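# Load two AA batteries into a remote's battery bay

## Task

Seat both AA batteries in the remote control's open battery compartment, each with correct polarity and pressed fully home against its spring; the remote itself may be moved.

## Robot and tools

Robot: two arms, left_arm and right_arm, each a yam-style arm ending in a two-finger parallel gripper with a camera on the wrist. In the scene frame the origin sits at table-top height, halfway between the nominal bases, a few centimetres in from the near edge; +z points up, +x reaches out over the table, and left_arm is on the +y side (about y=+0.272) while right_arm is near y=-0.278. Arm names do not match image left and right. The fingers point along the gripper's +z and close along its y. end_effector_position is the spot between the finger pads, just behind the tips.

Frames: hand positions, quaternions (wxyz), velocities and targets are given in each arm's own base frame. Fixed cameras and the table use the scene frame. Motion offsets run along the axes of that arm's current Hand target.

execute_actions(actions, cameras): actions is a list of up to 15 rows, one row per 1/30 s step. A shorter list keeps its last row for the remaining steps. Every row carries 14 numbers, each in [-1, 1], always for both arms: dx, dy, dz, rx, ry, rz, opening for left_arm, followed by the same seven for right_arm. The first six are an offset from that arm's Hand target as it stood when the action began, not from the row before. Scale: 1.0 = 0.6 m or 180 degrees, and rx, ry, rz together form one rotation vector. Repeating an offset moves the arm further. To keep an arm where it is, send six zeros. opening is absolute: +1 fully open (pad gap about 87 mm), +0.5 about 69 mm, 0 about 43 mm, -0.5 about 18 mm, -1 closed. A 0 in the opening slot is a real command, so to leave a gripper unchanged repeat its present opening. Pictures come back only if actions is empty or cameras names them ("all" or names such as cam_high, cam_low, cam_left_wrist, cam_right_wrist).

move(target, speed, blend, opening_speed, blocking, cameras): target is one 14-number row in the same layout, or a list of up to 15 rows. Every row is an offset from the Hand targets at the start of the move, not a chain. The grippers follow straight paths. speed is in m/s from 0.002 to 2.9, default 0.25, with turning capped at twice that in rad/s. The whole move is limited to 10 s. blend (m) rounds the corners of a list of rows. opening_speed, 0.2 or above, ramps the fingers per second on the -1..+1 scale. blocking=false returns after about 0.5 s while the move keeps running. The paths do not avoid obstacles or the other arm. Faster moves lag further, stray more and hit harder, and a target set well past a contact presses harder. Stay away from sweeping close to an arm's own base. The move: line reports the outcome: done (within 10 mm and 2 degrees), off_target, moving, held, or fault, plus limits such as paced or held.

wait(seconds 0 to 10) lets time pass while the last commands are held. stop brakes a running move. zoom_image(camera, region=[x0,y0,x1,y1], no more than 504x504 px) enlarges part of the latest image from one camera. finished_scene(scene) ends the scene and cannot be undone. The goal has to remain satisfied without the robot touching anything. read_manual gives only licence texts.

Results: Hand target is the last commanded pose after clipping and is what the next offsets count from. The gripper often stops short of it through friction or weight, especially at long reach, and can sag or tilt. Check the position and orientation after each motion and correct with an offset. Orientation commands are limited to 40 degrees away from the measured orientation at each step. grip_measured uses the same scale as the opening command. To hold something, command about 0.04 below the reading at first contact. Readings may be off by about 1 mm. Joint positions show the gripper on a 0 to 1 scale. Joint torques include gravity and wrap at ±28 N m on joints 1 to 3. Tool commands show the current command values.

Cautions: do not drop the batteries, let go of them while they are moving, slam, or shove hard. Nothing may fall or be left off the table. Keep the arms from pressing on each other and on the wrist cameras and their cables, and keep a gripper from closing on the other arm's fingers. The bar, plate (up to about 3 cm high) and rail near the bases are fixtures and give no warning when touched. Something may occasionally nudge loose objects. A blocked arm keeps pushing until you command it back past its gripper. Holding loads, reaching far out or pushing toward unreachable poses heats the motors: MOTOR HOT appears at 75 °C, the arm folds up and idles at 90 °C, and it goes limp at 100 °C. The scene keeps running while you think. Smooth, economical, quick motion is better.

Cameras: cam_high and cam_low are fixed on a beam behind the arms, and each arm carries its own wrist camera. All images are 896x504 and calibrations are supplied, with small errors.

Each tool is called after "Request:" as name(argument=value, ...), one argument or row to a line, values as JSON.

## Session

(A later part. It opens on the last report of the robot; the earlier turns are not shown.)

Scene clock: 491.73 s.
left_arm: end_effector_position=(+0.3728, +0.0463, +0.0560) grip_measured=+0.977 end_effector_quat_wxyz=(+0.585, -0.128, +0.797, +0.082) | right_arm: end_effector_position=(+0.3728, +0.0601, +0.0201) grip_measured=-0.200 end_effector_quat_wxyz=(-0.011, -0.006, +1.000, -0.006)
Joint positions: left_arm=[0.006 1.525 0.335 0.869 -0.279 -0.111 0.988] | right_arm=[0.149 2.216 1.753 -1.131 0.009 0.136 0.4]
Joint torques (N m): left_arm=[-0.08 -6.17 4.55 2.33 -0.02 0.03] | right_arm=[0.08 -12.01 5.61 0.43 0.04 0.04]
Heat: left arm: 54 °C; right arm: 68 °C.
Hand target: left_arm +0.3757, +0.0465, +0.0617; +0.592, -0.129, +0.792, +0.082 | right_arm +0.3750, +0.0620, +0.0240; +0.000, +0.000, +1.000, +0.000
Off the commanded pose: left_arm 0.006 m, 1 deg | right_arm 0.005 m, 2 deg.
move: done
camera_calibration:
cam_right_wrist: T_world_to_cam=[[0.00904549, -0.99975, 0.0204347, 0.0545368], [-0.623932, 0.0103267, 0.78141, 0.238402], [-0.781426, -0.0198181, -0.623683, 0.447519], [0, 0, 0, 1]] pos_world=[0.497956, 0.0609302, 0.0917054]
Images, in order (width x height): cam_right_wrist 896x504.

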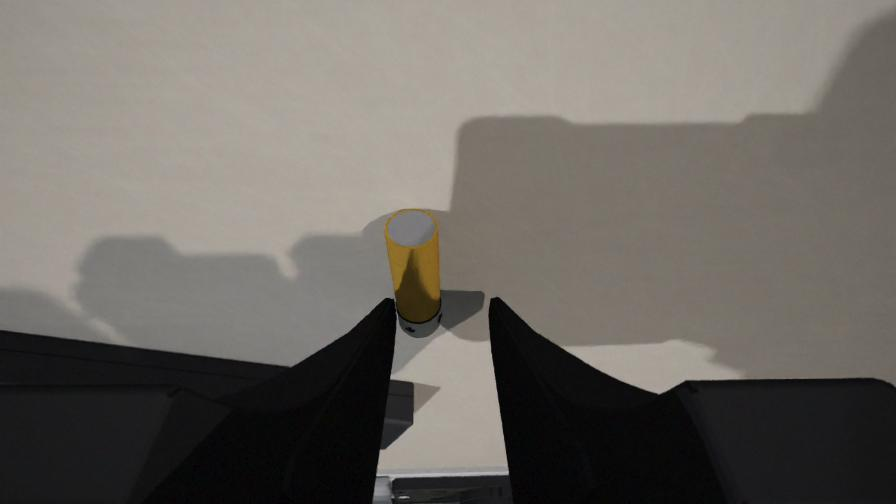

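Request:
move(
  target=[
    [0,0,0,0,0,0,1,0,0,0,0,0,0,0.2],
    [0,0,0,0,0,0,1,0,0,-0.1,0,0,0,0.2],
    [0,0,0,0,0,0,1,0.1183,0.1733,-0.1017,0,0,-0.385,1.0],
  ],
  speed=0.2,
  cameras=["cam_right_wrist","cam_high"],
)

Scene clock: 506.30 s.
left_arm: end_effector_position=(+0.3728, +0.0463, +0.0560) grip_measured=+0.977 end_effector_quat_wxyz=(+0.585, -0.128, +0.797, +0.082) | right_arm: end_effector_position=(+0.3027, +0.1626, +0.0741) grip_measured=+1.000 end_effector_quat_wxyz=(-0.023, -0.562, +0.827, -0.004)
Joint positions: left_arm=[0.006 1.525 0.335 0.869 -0.279 -0.111 0.988] | right_arm=[0.568 2.032 1.678 -1.264 0.008 -0.626 1]
Joint torques (N m): left_arm=[-0.09 -6.2 4.52 2.33 -0.03 0.05] | right_arm=[0.46 -12.75 5.82 0.36 -0.01 -0.17]
Heat: left arm: 54 °C; right arm: 68 °C.
Hand target: left_arm +0.3757, +0.0465, +0.0617; +0.592, -0.129, +0.792, +0.082 | right_arm +0.3040, +0.1659, +0.0851; +0.000, -0.568, +0.823, +0.000
Off the commanded pose: left_arm 0.006 m, 1 deg | right_arm 0.012 m, 3 deg.
move: off_target (right_arm); target 3's new opening was sent with right_arm's hand 0.012 m and 3 deg from that target
camera_calibration:
cam_right_wrist: T_world_to_cam=[[0.928247, -0.371774, -0.0118709, -0.221554], [-0.217142, -0.567521, 0.79421, 0.121274], [-0.302003, -0.734645, -0.607528, 0.398432], [0, 0, 0, 1]] pos_world=[0.352318, 0.279164, 0.143112]
Images, in order (width x height): cam_high 896x504, cam_right_wrist 896x504.

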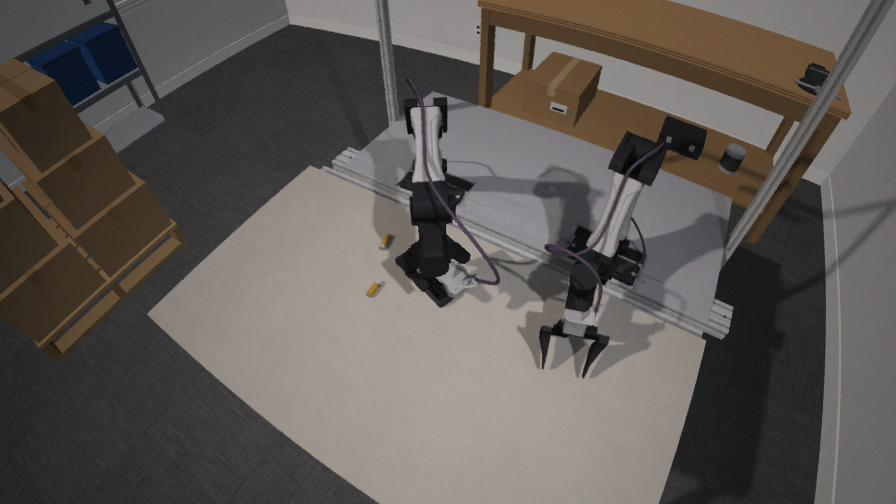

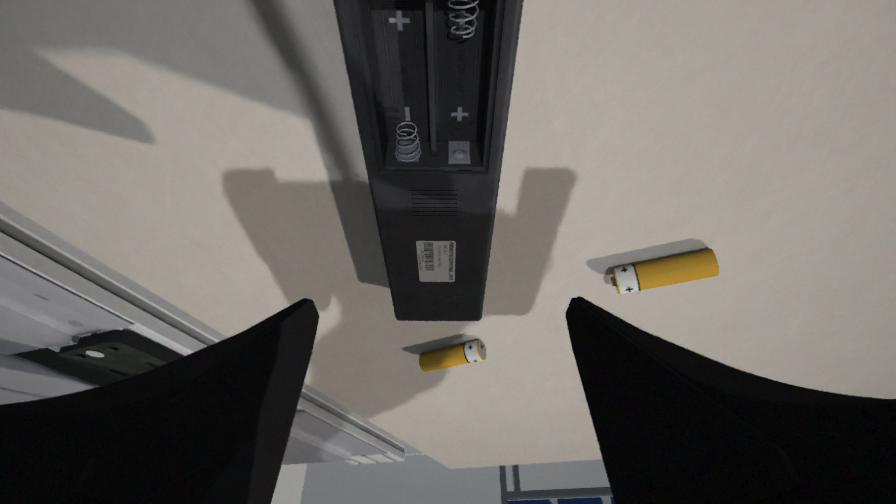

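Request:
zoom_image(
  camera="cam_right_wrist",
  region=[320, 0, 540, 220],
)

Scaled by 2.291.

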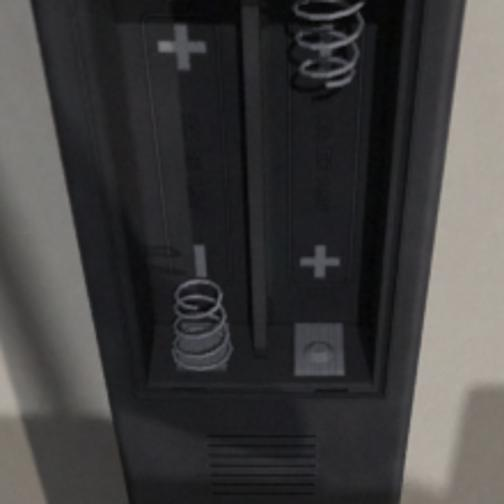

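Request:
move(
  target=[0,0,0,0,0,0,1,-0.005,0.006,0.093,0,0,0,1.0],
  speed=0.12,
  cameras=["cam_right_wrist"],
)

Scene clock: 522.23 s.
left_arm: end_effector_position=(+0.3728, +0.0463, +0.0560) grip_measured=+0.977 end_effector_quat_wxyz=(+0.585, -0.128, +0.797, +0.082) | right_arm: end_effector_position=(+0.3026, +0.1663, +0.0323) grip_measured=+1.000 end_effector_quat_wxyz=(-0.003, -0.566, +0.824, -0.004)
Joint positions: left_arm=[0.006 1.525 0.335 0.869 -0.279 -0.111 0.988] | right_arm=[0.577 2.029 1.512 -1.059 0.008 -0.626 1]
Joint torques (N m): left_arm=[-0.08 -6.19 4.51 2.31 -0.02 0.05] | right_arm=[0.84 -8.99 5.85 0.46 -0.02 -0.06]
Heat: left arm: 54 °C; right arm: 68 °C.
Hand target: left_arm +0.3757, +0.0465, +0.0617; +0.592, -0.129, +0.792, +0.082 | right_arm +0.3018, +0.1701, +0.0294; +0.000, -0.568, +0.823, +0.000
Off the commanded pose: left_arm 0.006 m, 1 deg | right_arm 0.005 m, 1 deg.
move: done
camera_calibration:
cam_right_wrist: T_world_to_cam=[[0.931754, -0.362887, 0.0121373, -0.223846], [-0.238772, -0.587207, 0.773419, 0.166983], [-0.273536, -0.723534, -0.633779, 0.366077], [0, 0, 0, 1]] pos_world=[0.348575, 0.281692, 0.105581]
Images, in order (width x height): cam_right_wrist 896x504.

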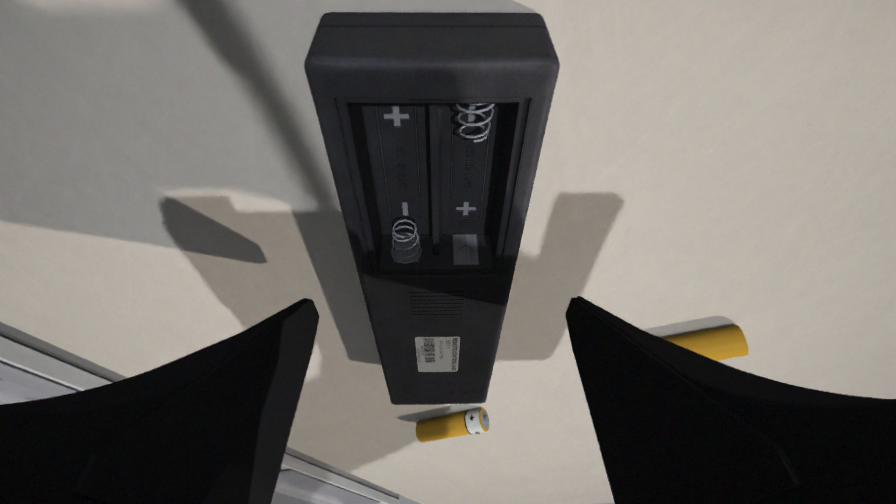

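Request:
zoom_image(
  camera="cam_right_wrist",
  region=[300, 0, 560, 280],
)

Request:
move(
  target=[0,0,0,0,0,0,1,0,0,0.02,0,0,0,1.0],
  speed=0.06,
)

Scaled by 1.800.

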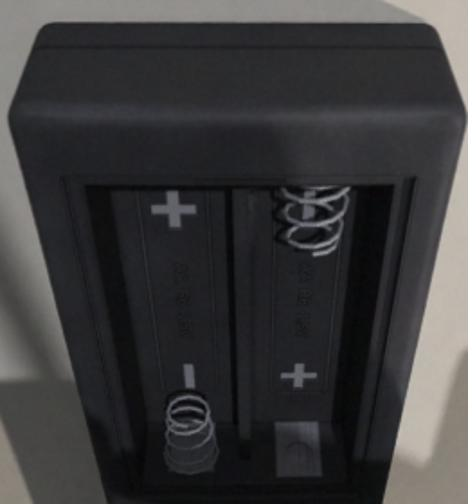

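Scene clock: 525.80 s.
left_arm: end_effector_position=(+0.3728, +0.0463, +0.0560) grip_measured=+0.977 end_effector_quat_wxyz=(+0.585, -0.128, +0.797, +0.082) | right_arm: end_effector_position=(+0.3030, +0.1665, +0.0219) grip_measured=+1.000 end_effector_quat_wxyz=(+0.000, -0.566, +0.824, -0.004)
Joint positions: left_arm=[0.006 1.525 0.335 0.869 -0.279 -0.111 0.988] | right_arm=[0.577 2.037 1.482 -1.016 0.008 -0.626 1]
Joint torques (N m): left_arm=[-0.09 -6.17 4.52 2.32 -0.02 0.04] | right_arm=[0.77 -8.53 5.78 0.46 -0.02 -0.07]
Heat: left arm: 54 °C; right arm: 68 °C.
Hand target: left_arm +0.3757, +0.0465, +0.0617; +0.592, -0.129, +0.792, +0.082 | right_arm +0.3017, +0.1701, +0.0173; +0.000, -0.568, +0.823, +0.000
Off the commanded pose: left_arm 0.006 m, 1 deg | right_arm 0.006 m, 1 deg.
move: done

Request:
move(
  target=[0,0,0,0,0,0,1,0,0,0,0,0,0,0.0],
  opening_speed=0.4,
)

Scene clock: 531.43 s.
left_arm: end_effector_position=(+0.3728, +0.0463, +0.0560) grip_measured=+0.977 end_effector_quat_wxyz=(+0.585, -0.128, +0.797, +0.082) | right_arm: end_effector_position=(+0.3029, +0.1667, +0.0219) grip_measured=+0.077 end_effector_quat_wxyz=(+0.000, -0.566, +0.824, -0.004)
Joint positions: left_arm=[0.006 1.525 0.335 0.869 -0.279 -0.111 0.988] | right_arm=[0.577 2.037 1.482 -1.016 0.007 -0.626 0.539]
Joint torques (N m): left_arm=[-0.1 -6.22 4.51 2.32 -0.01 0.05] | right_arm=[0.85 -8.53 5.81 0.46 0 -0.07]
Heat: left arm: 54 °C; right arm: 66 °C.
Hand target: left_arm +0.3757, +0.0465, +0.0617; +0.592, -0.129, +0.792, +0.082 | right_arm +0.3016, +0.1701, +0.0173; +0.000, -0.568, +0.823, +0.001
Off the commanded pose: left_arm 0.006 m, 1 deg | right_arm 0.006 m, 1 deg.
move: done

Request:
move(
  target=[
    [0,0,0,0,0,0,1,0,0,-0.0833,0,0,0,0.0],
    [0,0,0,0,0,0,1,-0.1002,0.0408,-0.0962,0,0,0.3844,0.0],
  ],
  speed=0.15,
  cameras=["cam_right_wrist","cam_high"],
)

Scene clock: 550.90 s.
left_arm: end_effector_position=(+0.3728, +0.0463, +0.0560) grip_measured=+0.977 end_effector_quat_wxyz=(+0.585, -0.128, +0.797, +0.082) | right_arm: end_effector_position=(+0.2980, +0.2284, +0.0692) grip_measured=+0.077 end_effector_quat_wxyz=(-0.004, -0.004, +1.000, -0.006)
Joint positions: left_arm=[0.006 1.525 0.335 0.869 -0.279 -0.111 0.988] | right_arm=[0.595 2.135 1.822 -1.271 0.005 0.588 0.539]
Joint torques (N m): left_arm=[-0.02 -6.22 4.51 2.32 -0.02 0.06] | right_arm=[0.92 -9.54 9.88 0.18 0.11 0.04]
Heat: left arm: 54 °C; right arm: 64 °C.
Hand target: left_arm +0.3757, +0.0465, +0.0617; +0.592, -0.129, +0.792, +0.082 | right_arm +0.3001, +0.2349, +0.0750; +0.000, -0.001, +1.000, +0.000
Off the commanded pose: left_arm 0.006 m, 1 deg | right_arm 0.009 m, 1 deg.
move: done
camera_calibration:
cam_right_wrist: T_world_to_cam=[[0.00344675, -0.999792, 0.0200876, 0.224172], [-0.635086, 0.013328, 0.772326, 0.154883], [-0.772434, -0.0154194, -0.634908, 0.420073], [0, 0, 0, 1]] pos_world=[0.42207, 0.228538, 0.142584]
Images, in order (width x height): cam_high 896x504, cam_right_wrist 896x504.

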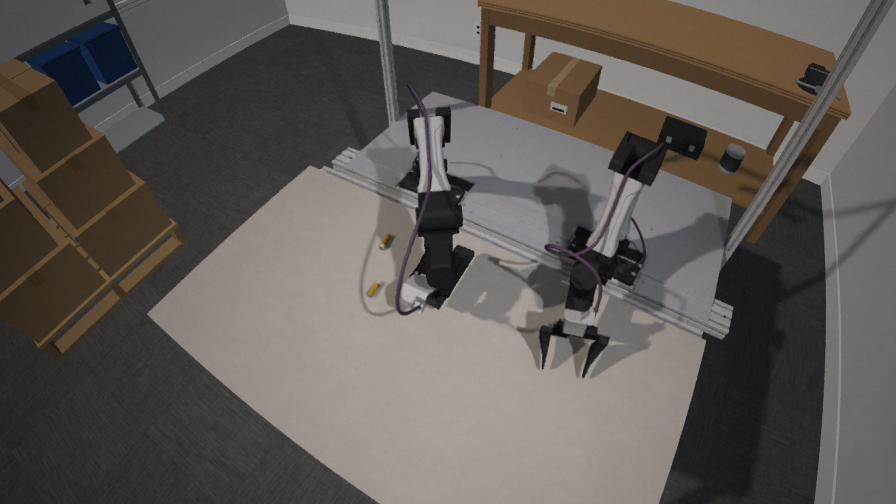

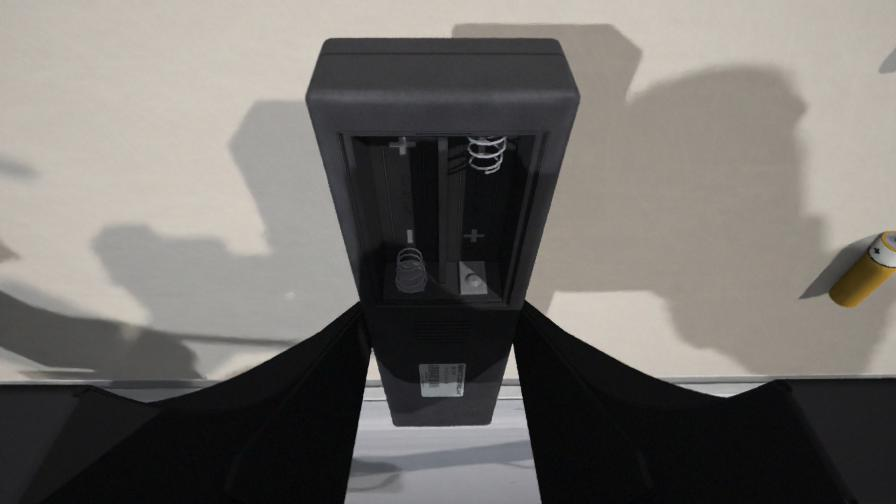

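Request:
zoom_image(
  camera="cam_right_wrist",
  region=[310, 100, 580, 320],
)

Request:
move(
  target=[0,0,0,0,0,0,1,0.0,0.0,0.06,0,0,0,0.0],
  speed=0.1,
)

Scaled by 1.867.

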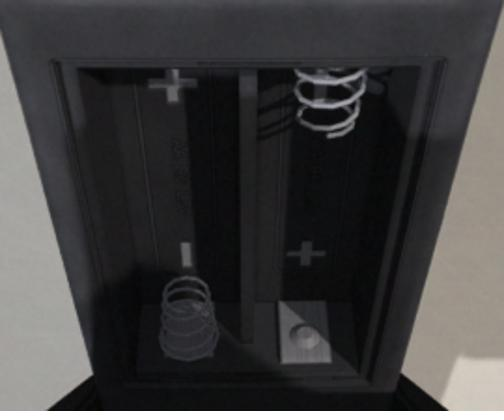

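Scene clock: 555.80 s.
left_arm: end_effector_position=(+0.3728, +0.0463, +0.0560) grip_measured=+0.977 end_effector_quat_wxyz=(+0.585, -0.128, +0.797, +0.082) | right_arm: end_effector_position=(+0.3009, +0.2304, +0.0397) grip_measured=+0.077 end_effector_quat_wxyz=(-0.002, -0.003, +1.000, -0.004)
Joint positions: left_arm=[0.006 1.525 0.335 0.869 -0.279 -0.111 0.988] | right_arm=[0.595 2.159 1.744 -1.163 0.005 0.588 0.539]
Joint torques (N m): left_arm=[-0.08 -6.19 4.56 2.32 -0.01 0.05] | right_arm=[0.84 -10.22 6.38 0.39 0.1 0.07]
Heat: left arm: 54 °C; right arm: 64 °C.
Hand target: left_arm +0.3757, +0.0465, +0.0617; +0.592, -0.129, +0.792, +0.082 | right_arm +0.3001, +0.2350, +0.0392; +0.000, -0.001, +1.000, +0.000
Off the commanded pose: left_arm 0.006 m, 1 deg | right_arm 0.005 m, 1 deg.
move: done

Request:
move(
  target=[0,0,0,0,0,0,1,0.0,0.0,0.03,0,0,0,0.0],
  speed=0.05,
)

Scene clock: 559.90 s.
left_arm: end_effector_position=(+0.3728, +0.0463, +0.0560) grip_measured=+0.977 end_effector_quat_wxyz=(+0.585, -0.128, +0.797, +0.082) | right_arm: end_effector_position=(+0.3000, +0.2299, +0.0239) grip_measured=+0.077 end_effector_quat_wxyz=(-0.003, -0.003, +1.000, -0.005)
Joint positions: left_arm=[0.006 1.525 0.335 0.869 -0.279 -0.111 0.988] | right_arm=[0.595 2.171 1.698 -1.108 0.005 0.588 0.539]
Joint torques (N m): left_arm=[-0.06 -6.19 4.53 2.32 -0.02 0.05] | right_arm=[0.9 -9.88 6.08 0.48 0.1 0.06]
Heat: left arm: 54 °C; right arm: 64 °C.
Hand target: left_arm +0.3757, +0.0465, +0.0617; +0.592, -0.129, +0.792, +0.082 | right_arm +0.3001, +0.2350, +0.0211; +0.000, -0.001, +1.000, +0.000
Off the commanded pose: left_arm 0.006 m, 1 deg | right_arm 0.006 m, 1 deg.
move: done

Lower slightly more then release slowly.

Request:
move(
  target=[
    [0,0,0,0,0,0,1,0.0,0.0,0.007,0,0,0,0.0],
    [0,0,0,0,0,0,1,0.0,0.0,0.007,0,0,0,0.6],
  ],
  speed=0.03,
  opening_speed=0.4,
  cameras=["cam_right_wrist"],
)

Scene clock: 566.47 s.
left_arm: end_effector_position=(+0.3728, +0.0463, +0.0560) grip_measured=+0.977 end_effector_quat_wxyz=(+0.585, -0.128, +0.797, +0.082) | right_arm: end_effector_position=(+0.3015, +0.2313, +0.0217) grip_measured=+0.600 end_effector_quat_wxyz=(+0.001, -0.003, +1.000, -0.001)
Joint positions: left_arm=[0.006 1.525 0.335 0.869 -0.279 -0.111 0.988] | right_arm=[0.595 2.171 1.69 -1.09 0.003 0.588 0.8]
Joint torques (N m): left_arm=[-0.06 -6.2 4.55 2.32 -0.02 0.04] | right_arm=[0.88 -9.59 5.79 0.46 0.12 0.06]
Heat: left arm: 54 °C; right arm: 64 °C.
Hand target: left_arm +0.3757, +0.0465, +0.0617; +0.592, -0.129, +0.792, +0.082 | right_arm +0.3000, +0.2349, +0.0169; +0.000, -0.001, +1.000, +0.000
Off the commanded pose: left_arm 0.006 m, 1 deg | right_arm 0.006 m, 0 deg.
move: done
camera_calibration:
cam_right_wrist: T_world_to_cam=[[0.00258894, -0.999937, 0.0109502, 0.228482], [-0.642323, 0.00672974, 0.766404, 0.197646], [-0.766429, -0.00901772, -0.642265, 0.389625], [0, 0, 0, 1]] pos_world=[0.424981, 0.230651, 0.0962639]
Images, in order (width x height): cam_right_wrist 896x504.

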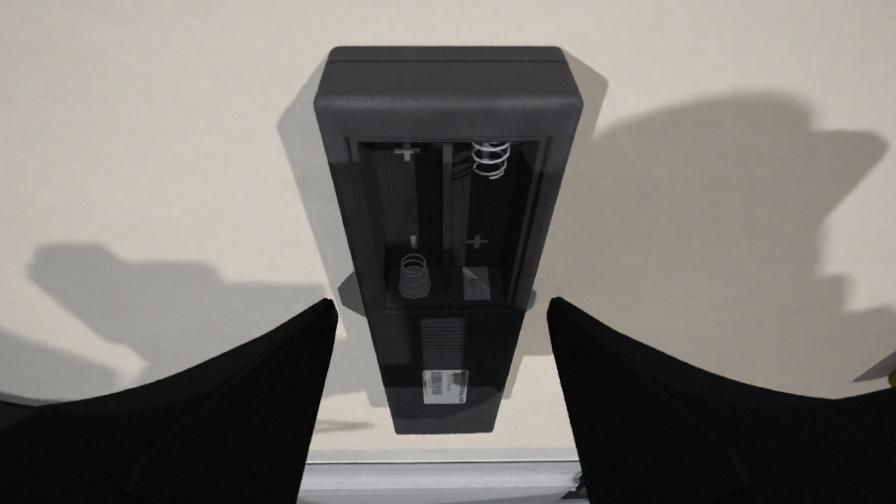

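Request:
zoom_image(
  camera="cam_right_wrist",
  region=[310, 30, 590, 320],
)

Scaled by 1.738.

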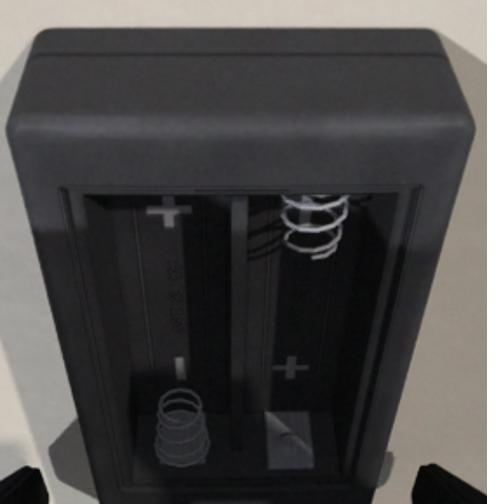

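Request:
move(
  target=[
    [0,0,0,0,0,0,1,0,0,-0.1333,0,0,0,0.6],
    [0,0,0,0,0,0,1,-0.125,-0.278,-0.113,0,0,0,0.2],
  ],
  speed=0.2,
  cameras=["cam_right_wrist","cam_high"],
)

Scene clock: 608.57 s.
left_arm: end_effector_position=(+0.3728, +0.0463, +0.0560) grip_measured=+0.977 end_effector_quat_wxyz=(+0.585, -0.128, +0.797, +0.082) | right_arm: end_effector_position=(+0.3687, +0.0651, +0.0817) grip_measured=+0.200 end_effector_quat_wxyz=(-0.010, +0.007, +1.000, -0.003)
Joint positions: left_arm=[0.006 1.525 0.335 0.869 -0.279 -0.111 0.988] | right_arm=[0.157 2.167 1.92 -1.344 0.003 0.171 0.6]
Joint torques (N m): left_arm=[-0.08 -6.22 4.52 2.33 -0.01 0.05] | right_arm=[0.76 -9.47 9.46 0.31 0.12 -0.17]
Heat: left arm: 55 °C; right arm: 64 °C.
Hand target: left_arm +0.3757, +0.0465, +0.0617; +0.592, -0.129, +0.792, +0.082 | right_arm +0.3754, +0.0683, +0.0846; +0.000, -0.001, +1.000, +0.000
Off the commanded pose: left_arm 0.006 m, 1 deg | right_arm 0.008 m, 1 deg.
move: done
camera_calibration:
cam_right_wrist: T_world_to_cam=[[-0.0181092, -0.999729, 0.014613, 0.0687532], [-0.625625, 0.0227308, 0.779793, 0.18757], [-0.779914, 0.00497919, -0.625867, 0.480881], [0, 0, 0, 1]] pos_world=[0.493639, 0.0620765, 0.153697]
Images, in order (width x height): cam_high 896x504, cam_right_wrist 896x504.

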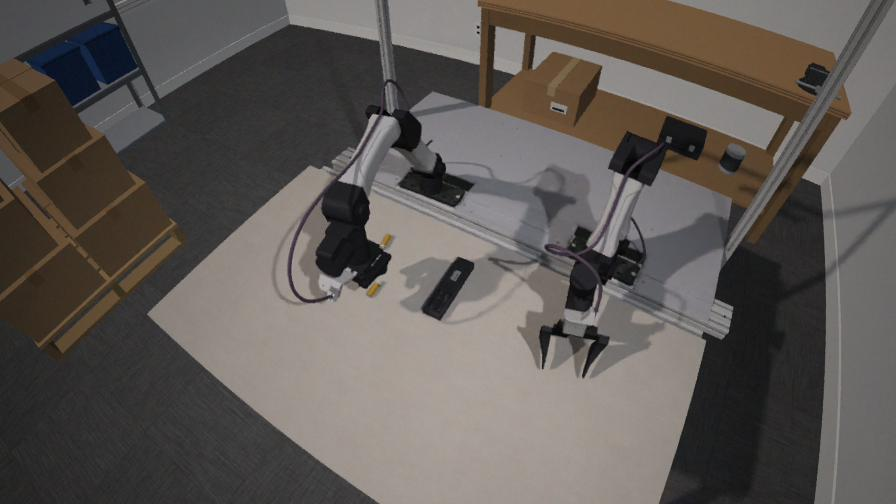

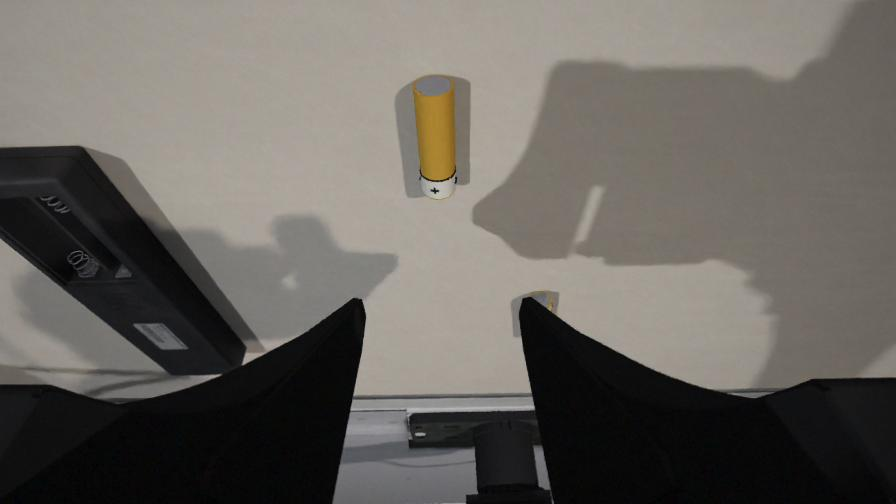

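Request:
move(
  target=[0,0,0,0,0,0,1,0.0032,-0.0008,0.066,0,0,0,0.0],
  speed=0.12,
  cameras=["cam_right_wrist"],
)

Scene clock: 616.93 s.
left_arm: end_effector_position=(+0.3728, +0.0463, +0.0560) grip_measured=+0.977 end_effector_quat_wxyz=(+0.585, -0.128, +0.797, +0.082) | right_arm: end_effector_position=(+0.3722, +0.0656, +0.0486) grip_measured=+0.000 end_effector_quat_wxyz=(-0.002, +0.007, +1.000, -0.002)
Joint positions: left_arm=[0.006 1.525 0.335 0.869 -0.279 -0.111 0.988] | right_arm=[0.157 2.175 1.804 -1.204 0.003 0.171 0.5]
Joint torques (N m): left_arm=[-0.1 -6.17 4.52 2.32 -0.03 0.04] | right_arm=[0.66 -9.89 6.06 0.48 0.11 -0.17]
Heat: left arm: 55 °C; right arm: 64 °C.
Hand target: left_arm +0.3757, +0.0465, +0.0617; +0.592, -0.129, +0.792, +0.082 | right_arm +0.3734, +0.0678, +0.0450; +0.000, -0.001, +1.000, +0.000
Off the commanded pose: left_arm 0.006 m, 1 deg | right_arm 0.004 m, 1 deg.
move: done
camera_calibration:
cam_right_wrist: T_world_to_cam=[[-0.0179353, -0.99977, 0.0118002, 0.0699146], [-0.637917, 0.0205301, 0.769831, 0.220815], [-0.769896, 0.00627963, -0.638138, 0.459599], [0, 0, 0, 1]] pos_world=[0.495959, 0.0624791, 0.122472]
Images, in order (width x height): cam_right_wrist 896x504.

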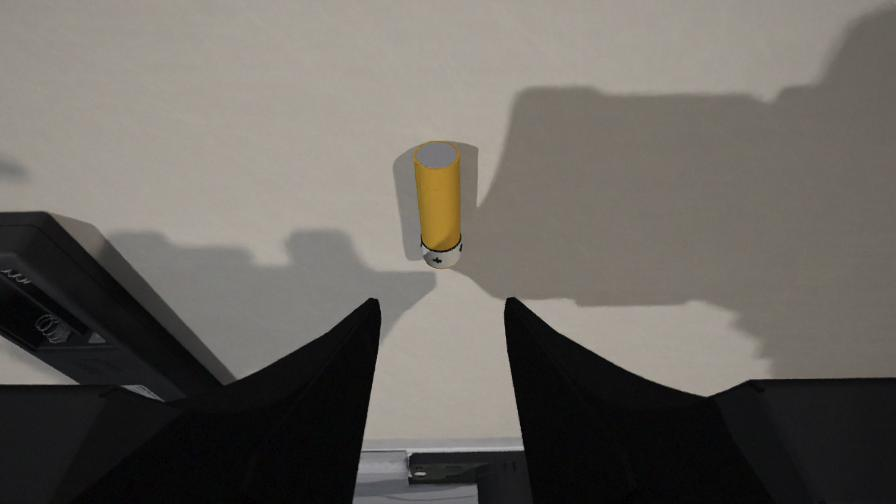

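Request:
move(
  target=[0,0,0,0,0,0,1,0.0,0,0.04,0,0,0,-0.1],
  speed=0.1,
  cameras=["cam_right_wrist"],
)

Scene clock: 621.33 s.
left_arm: end_effector_position=(+0.3728, +0.0463, +0.0560) grip_measured=+0.977 end_effector_quat_wxyz=(+0.585, -0.128, +0.797, +0.082) | right_arm: end_effector_position=(+0.3724, +0.0657, +0.0250) grip_measured=-0.100 end_effector_quat_wxyz=(-0.001, +0.007, +1.000, -0.002)
Joint positions: left_arm=[0.006 1.525 0.335 0.869 -0.279 -0.111 0.988] | right_arm=[0.157 2.192 1.736 -1.119 0.003 0.171 0.45]
Joint torques (N m): left_arm=[-0.09 -6.22 4.53 2.32 -0.01 0.04] | right_arm=[0.69 -9.88 6.06 0.48 0.1 -0.16]
Heat: left arm: 55 °C; right arm: 65 °C.
Hand target: left_arm +0.3757, +0.0465, +0.0617; +0.592, -0.129, +0.792, +0.082 | right_arm +0.3734, +0.0678, +0.0210; +0.000, -0.001, +1.000, +0.000
Off the commanded pose: left_arm 0.006 m, 1 deg | right_arm 0.005 m, 1 deg.
move: done
camera_calibration:
cam_right_wrist: T_world_to_cam=[[-0.0179585, -0.999771, 0.0116464, 0.0702214], [-0.638518, 0.0204315, 0.769336, 0.239312], [-0.769397, 0.00637965, -0.638739, 0.444626], [0, 0, 0, 1]] pos_world=[0.49616, 0.0624793, 0.099071]
Images, in order (width x height): cam_right_wrist 896x504.

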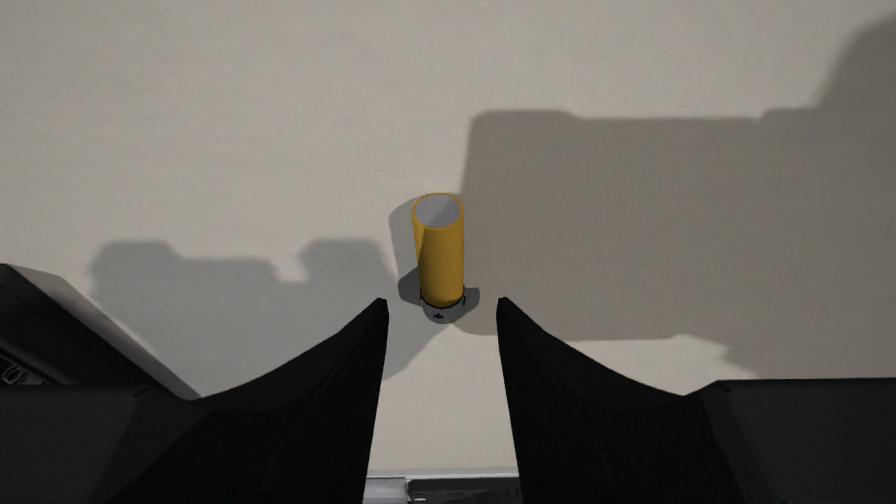

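Request:
move(
  target=[
    [0,0,0,0,0,0,1,0.0,0,0.0083,0,0,0,-0.1],
    [0,0,0,0,0,0,1,0,0,0.0083,0,0,0,-0.75],
  ],
  speed=0.06,
  opening_speed=0.5,
  cameras=["cam_right_wrist"],
)

Request:
zoom_image(
  camera="cam_right_wrist",
  region=[340, 180, 540, 360],
)

Scene clock: 629.17 s.
left_arm: end_effector_position=(+0.3728, +0.0463, +0.0560) grip_measured=+0.977 end_effector_quat_wxyz=(+0.585, -0.128, +0.797, +0.082) | right_arm: end_effector_position=(+0.3734, +0.0658, +0.0220) grip_measured=-0.610 end_effector_quat_wxyz=(+0.002, +0.007, +1.000, -0.001)
Joint positions: left_arm=[0.006 1.525 0.335 0.869 -0.279 -0.111 0.988] | right_arm=[0.157 2.192 1.725 -1.101 0.003 0.171 0.195]
Joint torques (N m): left_arm=[-0.12 -6.19 4.53 2.31 -0.02 0.04] | right_arm=[0.68 -9.46 5.83 0.49 0.1 -0.17]
Heat: left arm: 55 °C; right arm: 66 °C.
Hand target: left_arm +0.3757, +0.0465, +0.0617; +0.592, -0.129, +0.792, +0.082 | right_arm +0.3734, +0.0678, +0.0160; +0.000, -0.001, +1.000, +0.000
Off the commanded pose: left_arm 0.006 m, 1 deg | right_arm 0.006 m, 1 deg.
move: done
camera_calibration:
cam_right_wrist: T_world_to_cam=[[-0.0176947, -0.999788, 0.010508, 0.0703373], [-0.643428, 0.0194307, 0.76526, 0.24423], [-0.765302, 0.00677987, -0.643636, 0.44202], [0, 0, 0, 1]] pos_world=[0.496668, 0.06258, 0.0968611]
Images, in order (width x height): cam_right_wrist 896x504.

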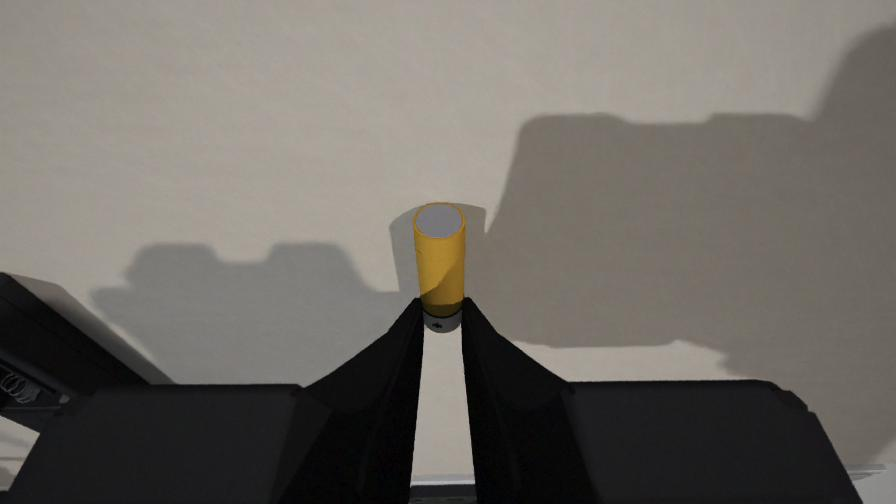

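Scaled by 2.520.

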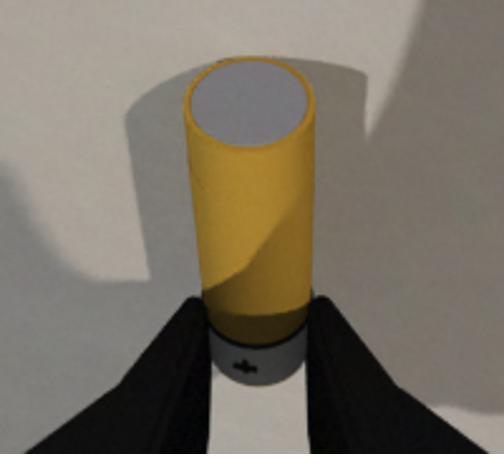

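Request:
move(
  target=[
    [0,0,0,0,0,0,1,0,0,-0.1167,0,0,0,-0.75],
    [0,0,0,0,0,0,1,0.1057,0.245,-0.1733,0,0.139,0,-0.75],
    [0,0,0,0,0,0,1,0.064,0.2562,-0.0983,0,0.139,0,-0.75],
  ],
  speed=0.2,
  blend=[0.02,0.02,0],
  cameras=["cam_right_wrist","cam_high"],
)

Scene clock: 640.43 s.
left_arm: end_effector_position=(+0.3728, +0.0463, +0.0560) grip_measured=+0.977 end_effector_quat_wxyz=(+0.585, -0.128, +0.797, +0.082) | right_arm: end_effector_position=(+0.3293, +0.2184, +0.0652) grip_measured=-0.610 end_effector_quat_wxyz=(-0.125, +0.010, +0.991, +0.049)
Joint positions: left_arm=[0.006 1.525 0.335 0.869 -0.279 -0.111 0.988] | right_arm=[0.452 2.435 2.242 -1.561 -0.199 0.454 0.195]
Joint torques (N m): left_arm=[-0.09 -6.2 4.53 2.33 -0.03 0.04] | right_arm=[-0.31 -12.36 9.07 -0.03 -0.08 0.05]
Heat: left arm: 55 °C; right arm: 67 °C.
Hand target: left_arm +0.3757, +0.0465, +0.0617; +0.592, -0.129, +0.792, +0.082 | right_arm +0.3349, +0.2213, +0.0751; -0.217, -0.001, +0.976, +0.000
Off the commanded pose: left_arm 0.006 m, 1 deg | right_arm 0.012 m, 12 deg.
joint sent to its limit (right arm) — joint 4 (wrist pitch), lower limit. The joint targets are off in orientation, not in position.
move: off_target (right_arm)
camera_calibration:
cam_right_wrist: T_world_to_cam=[[-0.0339445, -0.995758, -0.0855233, 0.232336], [-0.43039, -0.0626672, 0.900465, 0.118815], [-0.902004, 0.0673742, -0.426437, 0.452621], [0, 0, 0, 1]] pos_world=[0.467289, 0.208301, 0.105895]
Images, in order (width x height): cam_high 896x504, cam_right_wrist 896x504.

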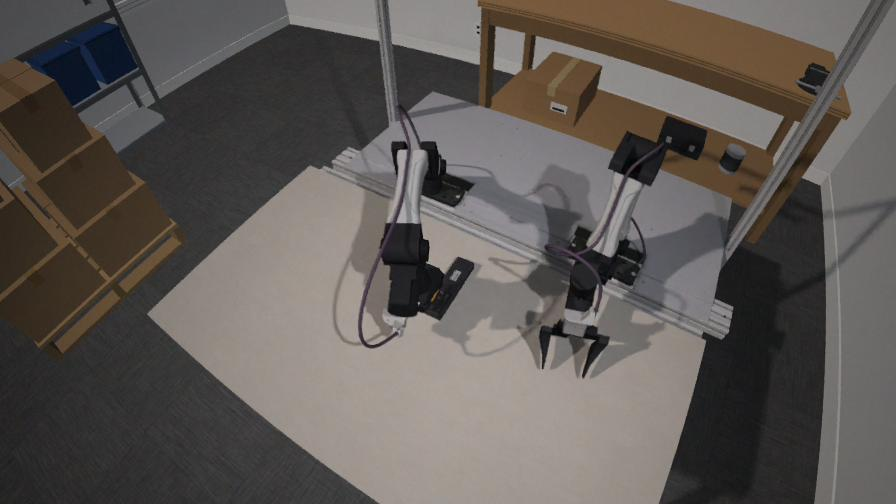

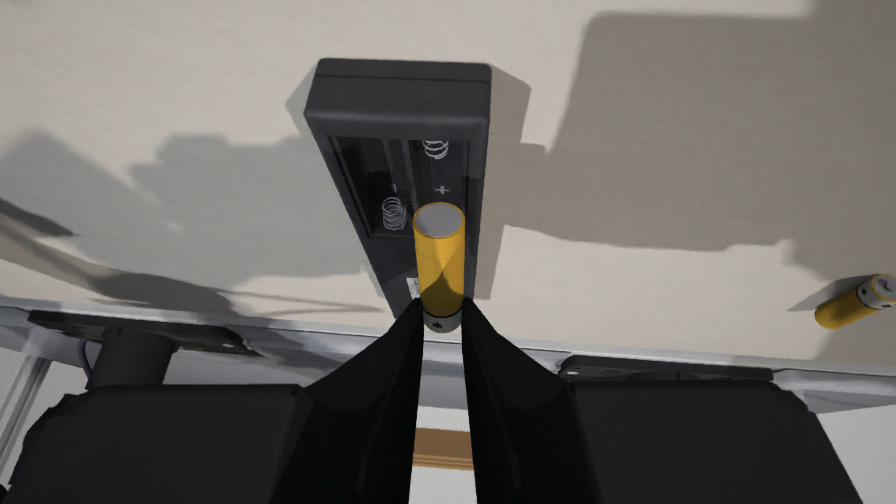

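Request:
move(
  target=[
    [0,0,0,0,0,0,1,0.0353,0,-0.0755,0,0,0,-0.75],
    [0,0,0,0,0,0,1,-0.0083,-0.4822,-0.0222,-0.1093,-0.1093,0.492,-0.75],
  ],
  speed=0.25,
  blend=[0.02,0],
  cameras=["cam_right_wrist"],
)

Scene clock: 691.50 s.
left_arm: end_effector_position=(+0.3728, +0.0463, +0.0560) grip_measured=+0.977 end_effector_quat_wxyz=(+0.585, -0.128, +0.797, +0.082) | right_arm: end_effector_position=(+0.3430, -0.0646, +0.0742) grip_measured=-0.610 end_effector_quat_wxyz=(-0.023, +0.702, +0.712, -0.005)
Joint positions: left_arm=[0.006 1.525 0.335 0.869 -0.279 -0.111 0.988] | right_arm=[-0.306 1.964 1.585 -1.237 -0.013 1.25 0.195]
Joint torques (N m): left_arm=[-0.09 -6.2 4.55 2.32 -0.01 0.04] | right_arm=[0.13 -12.08 5.86 0.34 0.33 0.07]
Heat: left arm: 55 °C; right arm: 70 °C.
Hand target: left_arm +0.3757, +0.0465, +0.0617; +0.592, -0.129, +0.792, +0.082 | right_arm +0.3454, -0.0679, +0.0849; +0.000, +0.707, +0.707, +0.000
Off the commanded pose: left_arm 0.006 m, 1 deg | right_arm 0.011 m, 3 deg.
move: off_target (right_arm)
camera_calibration:
cam_right_wrist: T_world_to_cam=[[-0.998804, -0.0109069, 0.0476712, 0.336485], [0.0306226, 0.620538, 0.783578, -0.00645883], [-0.0381282, 0.7841, -0.619462, 0.252175], [0, 0, 0, 1]] pos_world=[0.345895, -0.190053, 0.145233]
Images, in order (width x height): cam_right_wrist 896x504.

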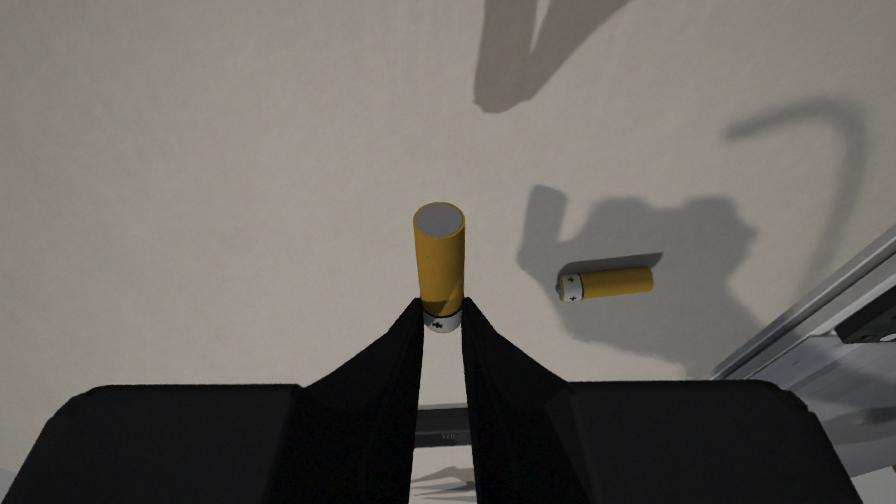

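Request:
move(
  target=[0,0,0,0,0,0,1,0,0,0.07,0,0,0,-0.75],
  speed=0.12,
)

Scene clock: 695.40 s.
left_arm: end_effector_position=(+0.3728, +0.0463, +0.0560) grip_measured=+0.977 end_effector_quat_wxyz=(+0.585, -0.128, +0.797, +0.082) | right_arm: end_effector_position=(+0.3438, -0.0649, +0.0423) grip_measured=-0.610 end_effector_quat_wxyz=(-0.010, +0.702, +0.712, +0.002)
Joint positions: left_arm=[0.006 1.525 0.335 0.869 -0.279 -0.111 0.988] | right_arm=[-0.306 1.963 1.457 -1.08 -0.013 1.25 0.195]
Joint torques (N m): left_arm=[-0.1 -6.22 4.55 2.32 -0.02 0.04] | right_arm=[0.2 -9.36 5.82 0.4 0.35 0.07]
Heat: left arm: 55 °C; right arm: 69 °C.
Hand target: left_arm +0.3757, +0.0465, +0.0617; +0.592, -0.129, +0.792, +0.082 | right_arm +0.3454, -0.0679, +0.0428; +0.000, +0.707, +0.707, +0.000
Off the commanded pose: left_arm 0.006 m, 1 deg | right_arm 0.003 m, 1 deg.
move: done

Request:
move(
  target=[0,0,0,0,0,0,1,0,0,0.034,0,0,0,-0.75],
  speed=0.06,
  cameras=["cam_right_wrist"],
)

Scene clock: 698.90 s.
left_arm: end_effector_position=(+0.3728, +0.0463, +0.0560) grip_measured=+0.977 end_effector_quat_wxyz=(+0.585, -0.128, +0.797, +0.082) | right_arm: end_effector_position=(+0.3446, -0.0652, +0.0266) grip_measured=-0.610 end_effector_quat_wxyz=(-0.004, +0.702, +0.712, +0.005)
Joint positions: left_arm=[0.006 1.525 0.335 0.869 -0.279 -0.111 0.988] | right_arm=[-0.306 1.971 1.404 -1.005 -0.013 1.251 0.195]
Joint torques (N m): left_arm=[-0.09 -6.19 4.51 2.33 -0.02 0.04] | right_arm=[0.12 -8.06 5.79 0.43 0.32 0.07]
Heat: left arm: 55 °C; right arm: 69 °C.
Hand target: left_arm +0.3757, +0.0465, +0.0617; +0.592, -0.129, +0.792, +0.082 | right_arm +0.3454, -0.0679, +0.0224; +0.000, +0.707, +0.707, +0.000
Off the commanded pose: left_arm 0.006 m, 1 deg | right_arm 0.005 m, 1 deg.
move: done
camera_calibration:
cam_right_wrist: T_world_to_cam=[[-0.999934, -0.00972042, 0.00614232, 0.34187], [-0.00136963, 0.631072, 0.775723, 0.0430734], [-0.0114166, 0.775664, -0.631043, 0.213764], [0, 0, 0, 1]] pos_world=[0.344346, -0.189668, 0.0993812]
Images, in order (width x height): cam_right_wrist 896x504.

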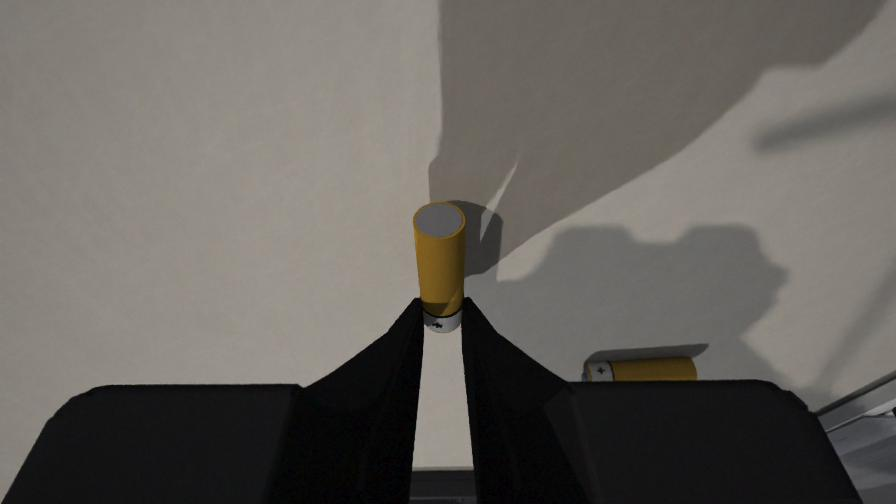

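Request:
move(
  target=[
    [0,0,0,0,0,0,1,0,0,0.0075,0,0,0,-0.75],
    [0,0,0,0,0,0,1,0,0,0.0075,0,0,0,-0.35],
  ],
  speed=0.04,
  opening_speed=0.4,
  cameras=["cam_right_wrist"],
)

Scene clock: 704.07 s.
left_arm: end_effector_position=(+0.3728, +0.0463, +0.0560) grip_measured=+0.977 end_effector_quat_wxyz=(+0.585, -0.128, +0.797, +0.082) | right_arm: end_effector_position=(+0.3450, -0.0653, +0.0226) grip_measured=-0.350 end_effector_quat_wxyz=(-0.003, +0.702, +0.712, +0.006)
Joint positions: left_arm=[0.006 1.525 0.335 0.869 -0.279 -0.111 0.988] | right_arm=[-0.306 1.976 1.394 -0.988 -0.013 1.251 0.325]
Joint torques (N m): left_arm=[-0.12 -6.15 4.55 2.32 -0.02 0.04] | right_arm=[0.14 -8.02 5.72 0.42 0.33 0.07]
Heat: left arm: 55 °C; right arm: 68 °C.
Hand target: left_arm +0.3757, +0.0465, +0.0617; +0.592, -0.129, +0.792, +0.082 | right_arm +0.3455, -0.0679, +0.0180; +0.000, +0.707, +0.707, +0.000
Off the commanded pose: left_arm 0.006 m, 1 deg | right_arm 0.005 m, 1 deg.
move: done
camera_calibration:
cam_right_wrist: T_world_to_cam=[[-0.999944, -0.00978284, 0.00400956, 0.34239], [-0.00307119, 0.631657, 0.775242, 0.0469084], [-0.0101167, 0.775186, -0.631651, 0.210902], [0, 0, 0, 1]] pos_world=[0.344649, -0.189769, 0.0954785]
Images, in order (width x height): cam_right_wrist 896x504.

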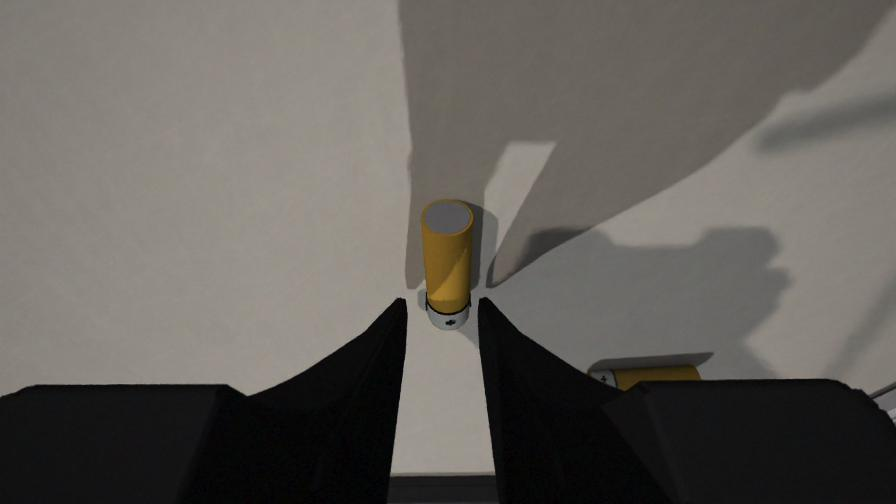

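Request:
move(
  target=[
    [0,0,0,0,0,0,1,0,0,-0.1167,0,0,0,-0.3],
    [0,0,0,0,0,0,1,0.504,-0.065,-0.1117,0,0,-0.5,1.0],
  ],
  speed=0.25,
  blend=[0.02,0],
  cameras=["cam_right_wrist"],
)

Scene clock: 716.20 s.
left_arm: end_effector_position=(+0.3728, +0.0463, +0.0560) grip_measured=+0.977 end_effector_quat_wxyz=(+0.585, -0.128, +0.797, +0.082) | right_arm: end_effector_position=(+0.3012, +0.2336, +0.0818) grip_measured=+1.000 end_effector_quat_wxyz=(-0.007, +0.005, +1.000, +0.001)
Joint positions: left_arm=[0.006 1.525 0.335 0.869 -0.279 -0.111 0.988] | right_arm=[0.593 2.153 1.899 -1.328 -0.01 0.603 1]
Joint torques (N m): left_arm=[-0.1 -6.19 4.49 2.33 -0.01 0.03] | right_arm=[0.17 -9.35 9.48 0.22 0.28 -0.15]
Heat: left arm: 55 °C; right arm: 67 °C.
Hand target: left_arm +0.3757, +0.0465, +0.0617; +0.592, -0.129, +0.792, +0.082 | right_arm +0.3065, +0.2345, +0.0850; +0.000, +0.000, +1.000, +0.000
Off the commanded pose: left_arm 0.006 m, 1 deg | right_arm 0.006 m, 1 deg.
move: done
camera_calibration:
cam_right_wrist: T_world_to_cam=[[-0.014134, -0.99988, 0.00634602, 0.235492], [-0.629743, 0.0138313, 0.776681, 0.145081], [-0.776675, 0.00698124, -0.629863, 0.426377], [0, 0, 0, 1]] pos_world=[0.425849, 0.230481, 0.154384]
Images, in order (width x height): cam_right_wrist 896x504.

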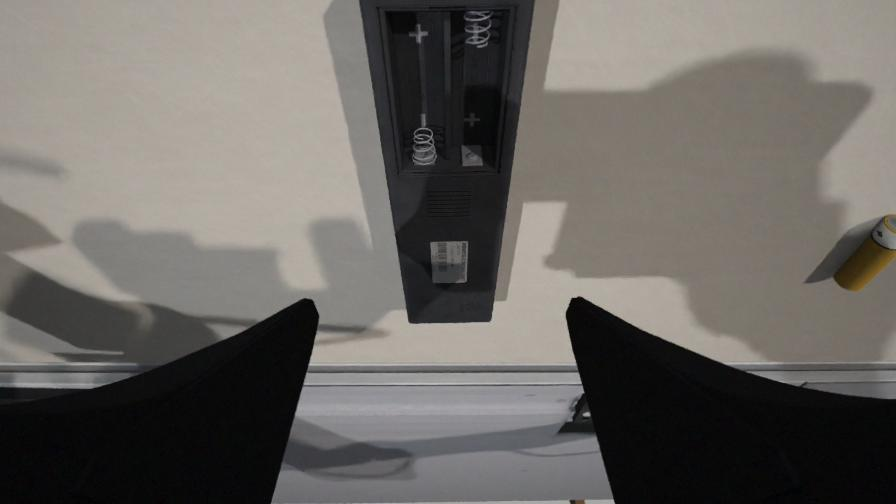

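Request:
move(
  target=[
    [0,0,0,0,0,0,1,-0.004,-0.005,0.1128,0,0,0,1.0],
    [0,0,0,0,0,0,1,-0.004,-0.005,0.1128,0,0,0,0.0],
  ],
  speed=0.12,
  opening_speed=0.6,
)

Scene clock: 725.47 s.
left_arm: end_effector_position=(+0.3728, +0.0463, +0.0560) grip_measured=+0.977 end_effector_quat_wxyz=(+0.585, -0.128, +0.797, +0.082) | right_arm: end_effector_position=(+0.3054, +0.2337, +0.0204) grip_measured=+0.077 end_effector_quat_wxyz=(-0.005, +0.001, +1.000, +0.001)
Joint positions: left_arm=[0.006 1.525 0.335 0.869 -0.279 -0.111 0.988] | right_arm=[0.589 2.196 1.723 -1.104 -0.008 0.592 0.539]
Joint torques (N m): left_arm=[-0.1 -6.16 4.55 2.31 -0.01 0.04] | right_arm=[-0.32 -10.09 6.12 0.45 0.25 -0.15]
Heat: left arm: 55 °C; right arm: 68 °C.
Hand target: left_arm +0.3757, +0.0465, +0.0617; +0.592, -0.129, +0.792, +0.082 | right_arm +0.3090, +0.2315, +0.0173; +0.000, +0.000, +1.000, +0.000
Off the commanded pose: left_arm 0.006 m, 1 deg | right_arm 0.005 m, 1 deg.
move: done

Request:
move(
  target=[
    [0,0,0,0,0,0,1,0,0,-0.0833,0,0,0,0.0],
    [0,0,0,0,0,0,1,-0.053,-0.1558,-0.0962,0,0,0.4167,0.0],
  ],
  speed=0.15,
  cameras=["cam_right_wrist","cam_high"],
)

Scene clock: 736.23 s.
left_arm: end_effector_position=(+0.3728, +0.0463, +0.0560) grip_measured=+0.977 end_effector_quat_wxyz=(+0.585, -0.128, +0.797, +0.082) | right_arm: end_effector_position=(+0.3359, +0.1394, +0.0612) grip_measured=+0.077 end_effector_quat_wxyz=(-0.018, +0.601, +0.799, -0.018)
Joint positions: left_arm=[0.006 1.525 0.335 0.869 -0.279 -0.111 0.988] | right_arm=[0.275 1.983 1.562 -1.201 -0.007 1.566 0.539]
Joint torques (N m): left_arm=[-0.09 -6.22 4.52 2.33 -0.02 0.02] | right_arm=[-0.14 -12.56 6 0.28 0.26 0.05]
Heat: left arm: 55 °C; right arm: 70 °C.
Hand target: left_arm +0.3757, +0.0465, +0.0617; +0.592, -0.129, +0.792, +0.082 | right_arm +0.3406, +0.1381, +0.0750; +0.000, +0.609, +0.793, +0.000
Off the commanded pose: left_arm 0.006 m, 1 deg | right_arm 0.015 m, 3 deg.
move: off_target (right_arm)
camera_calibration:
cam_right_wrist: T_world_to_cam=[[-0.960478, -0.272104, 0.0586706, 0.355174], [-0.129723, 0.624044, 0.770546, -0.0684821], [-0.246281, 0.732481, -0.634678, 0.161945], [0, 0, 0, 1]] pos_world=[0.372137, 0.0207586, 0.134713]
Images, in order (width x height): cam_high 896x504, cam_right_wrist 896x504.

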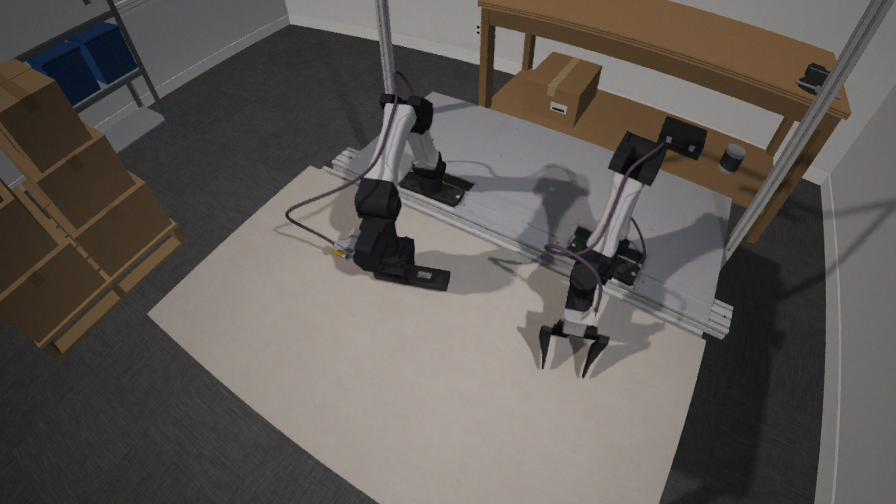

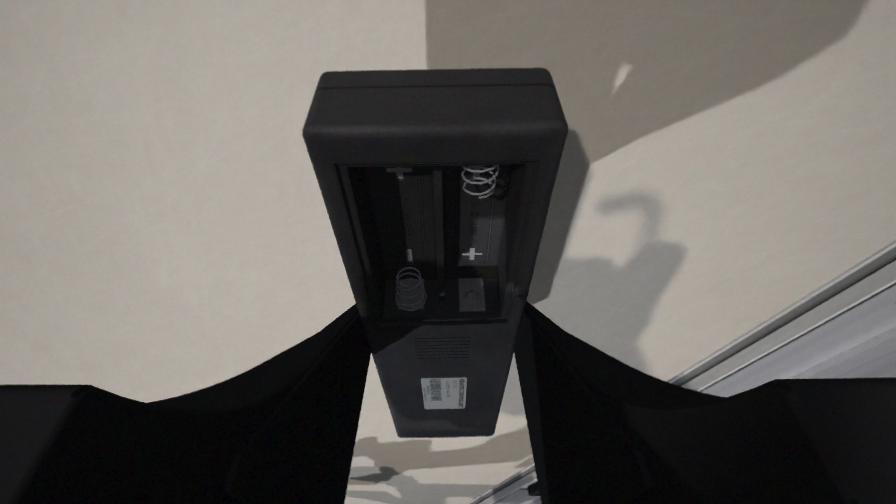

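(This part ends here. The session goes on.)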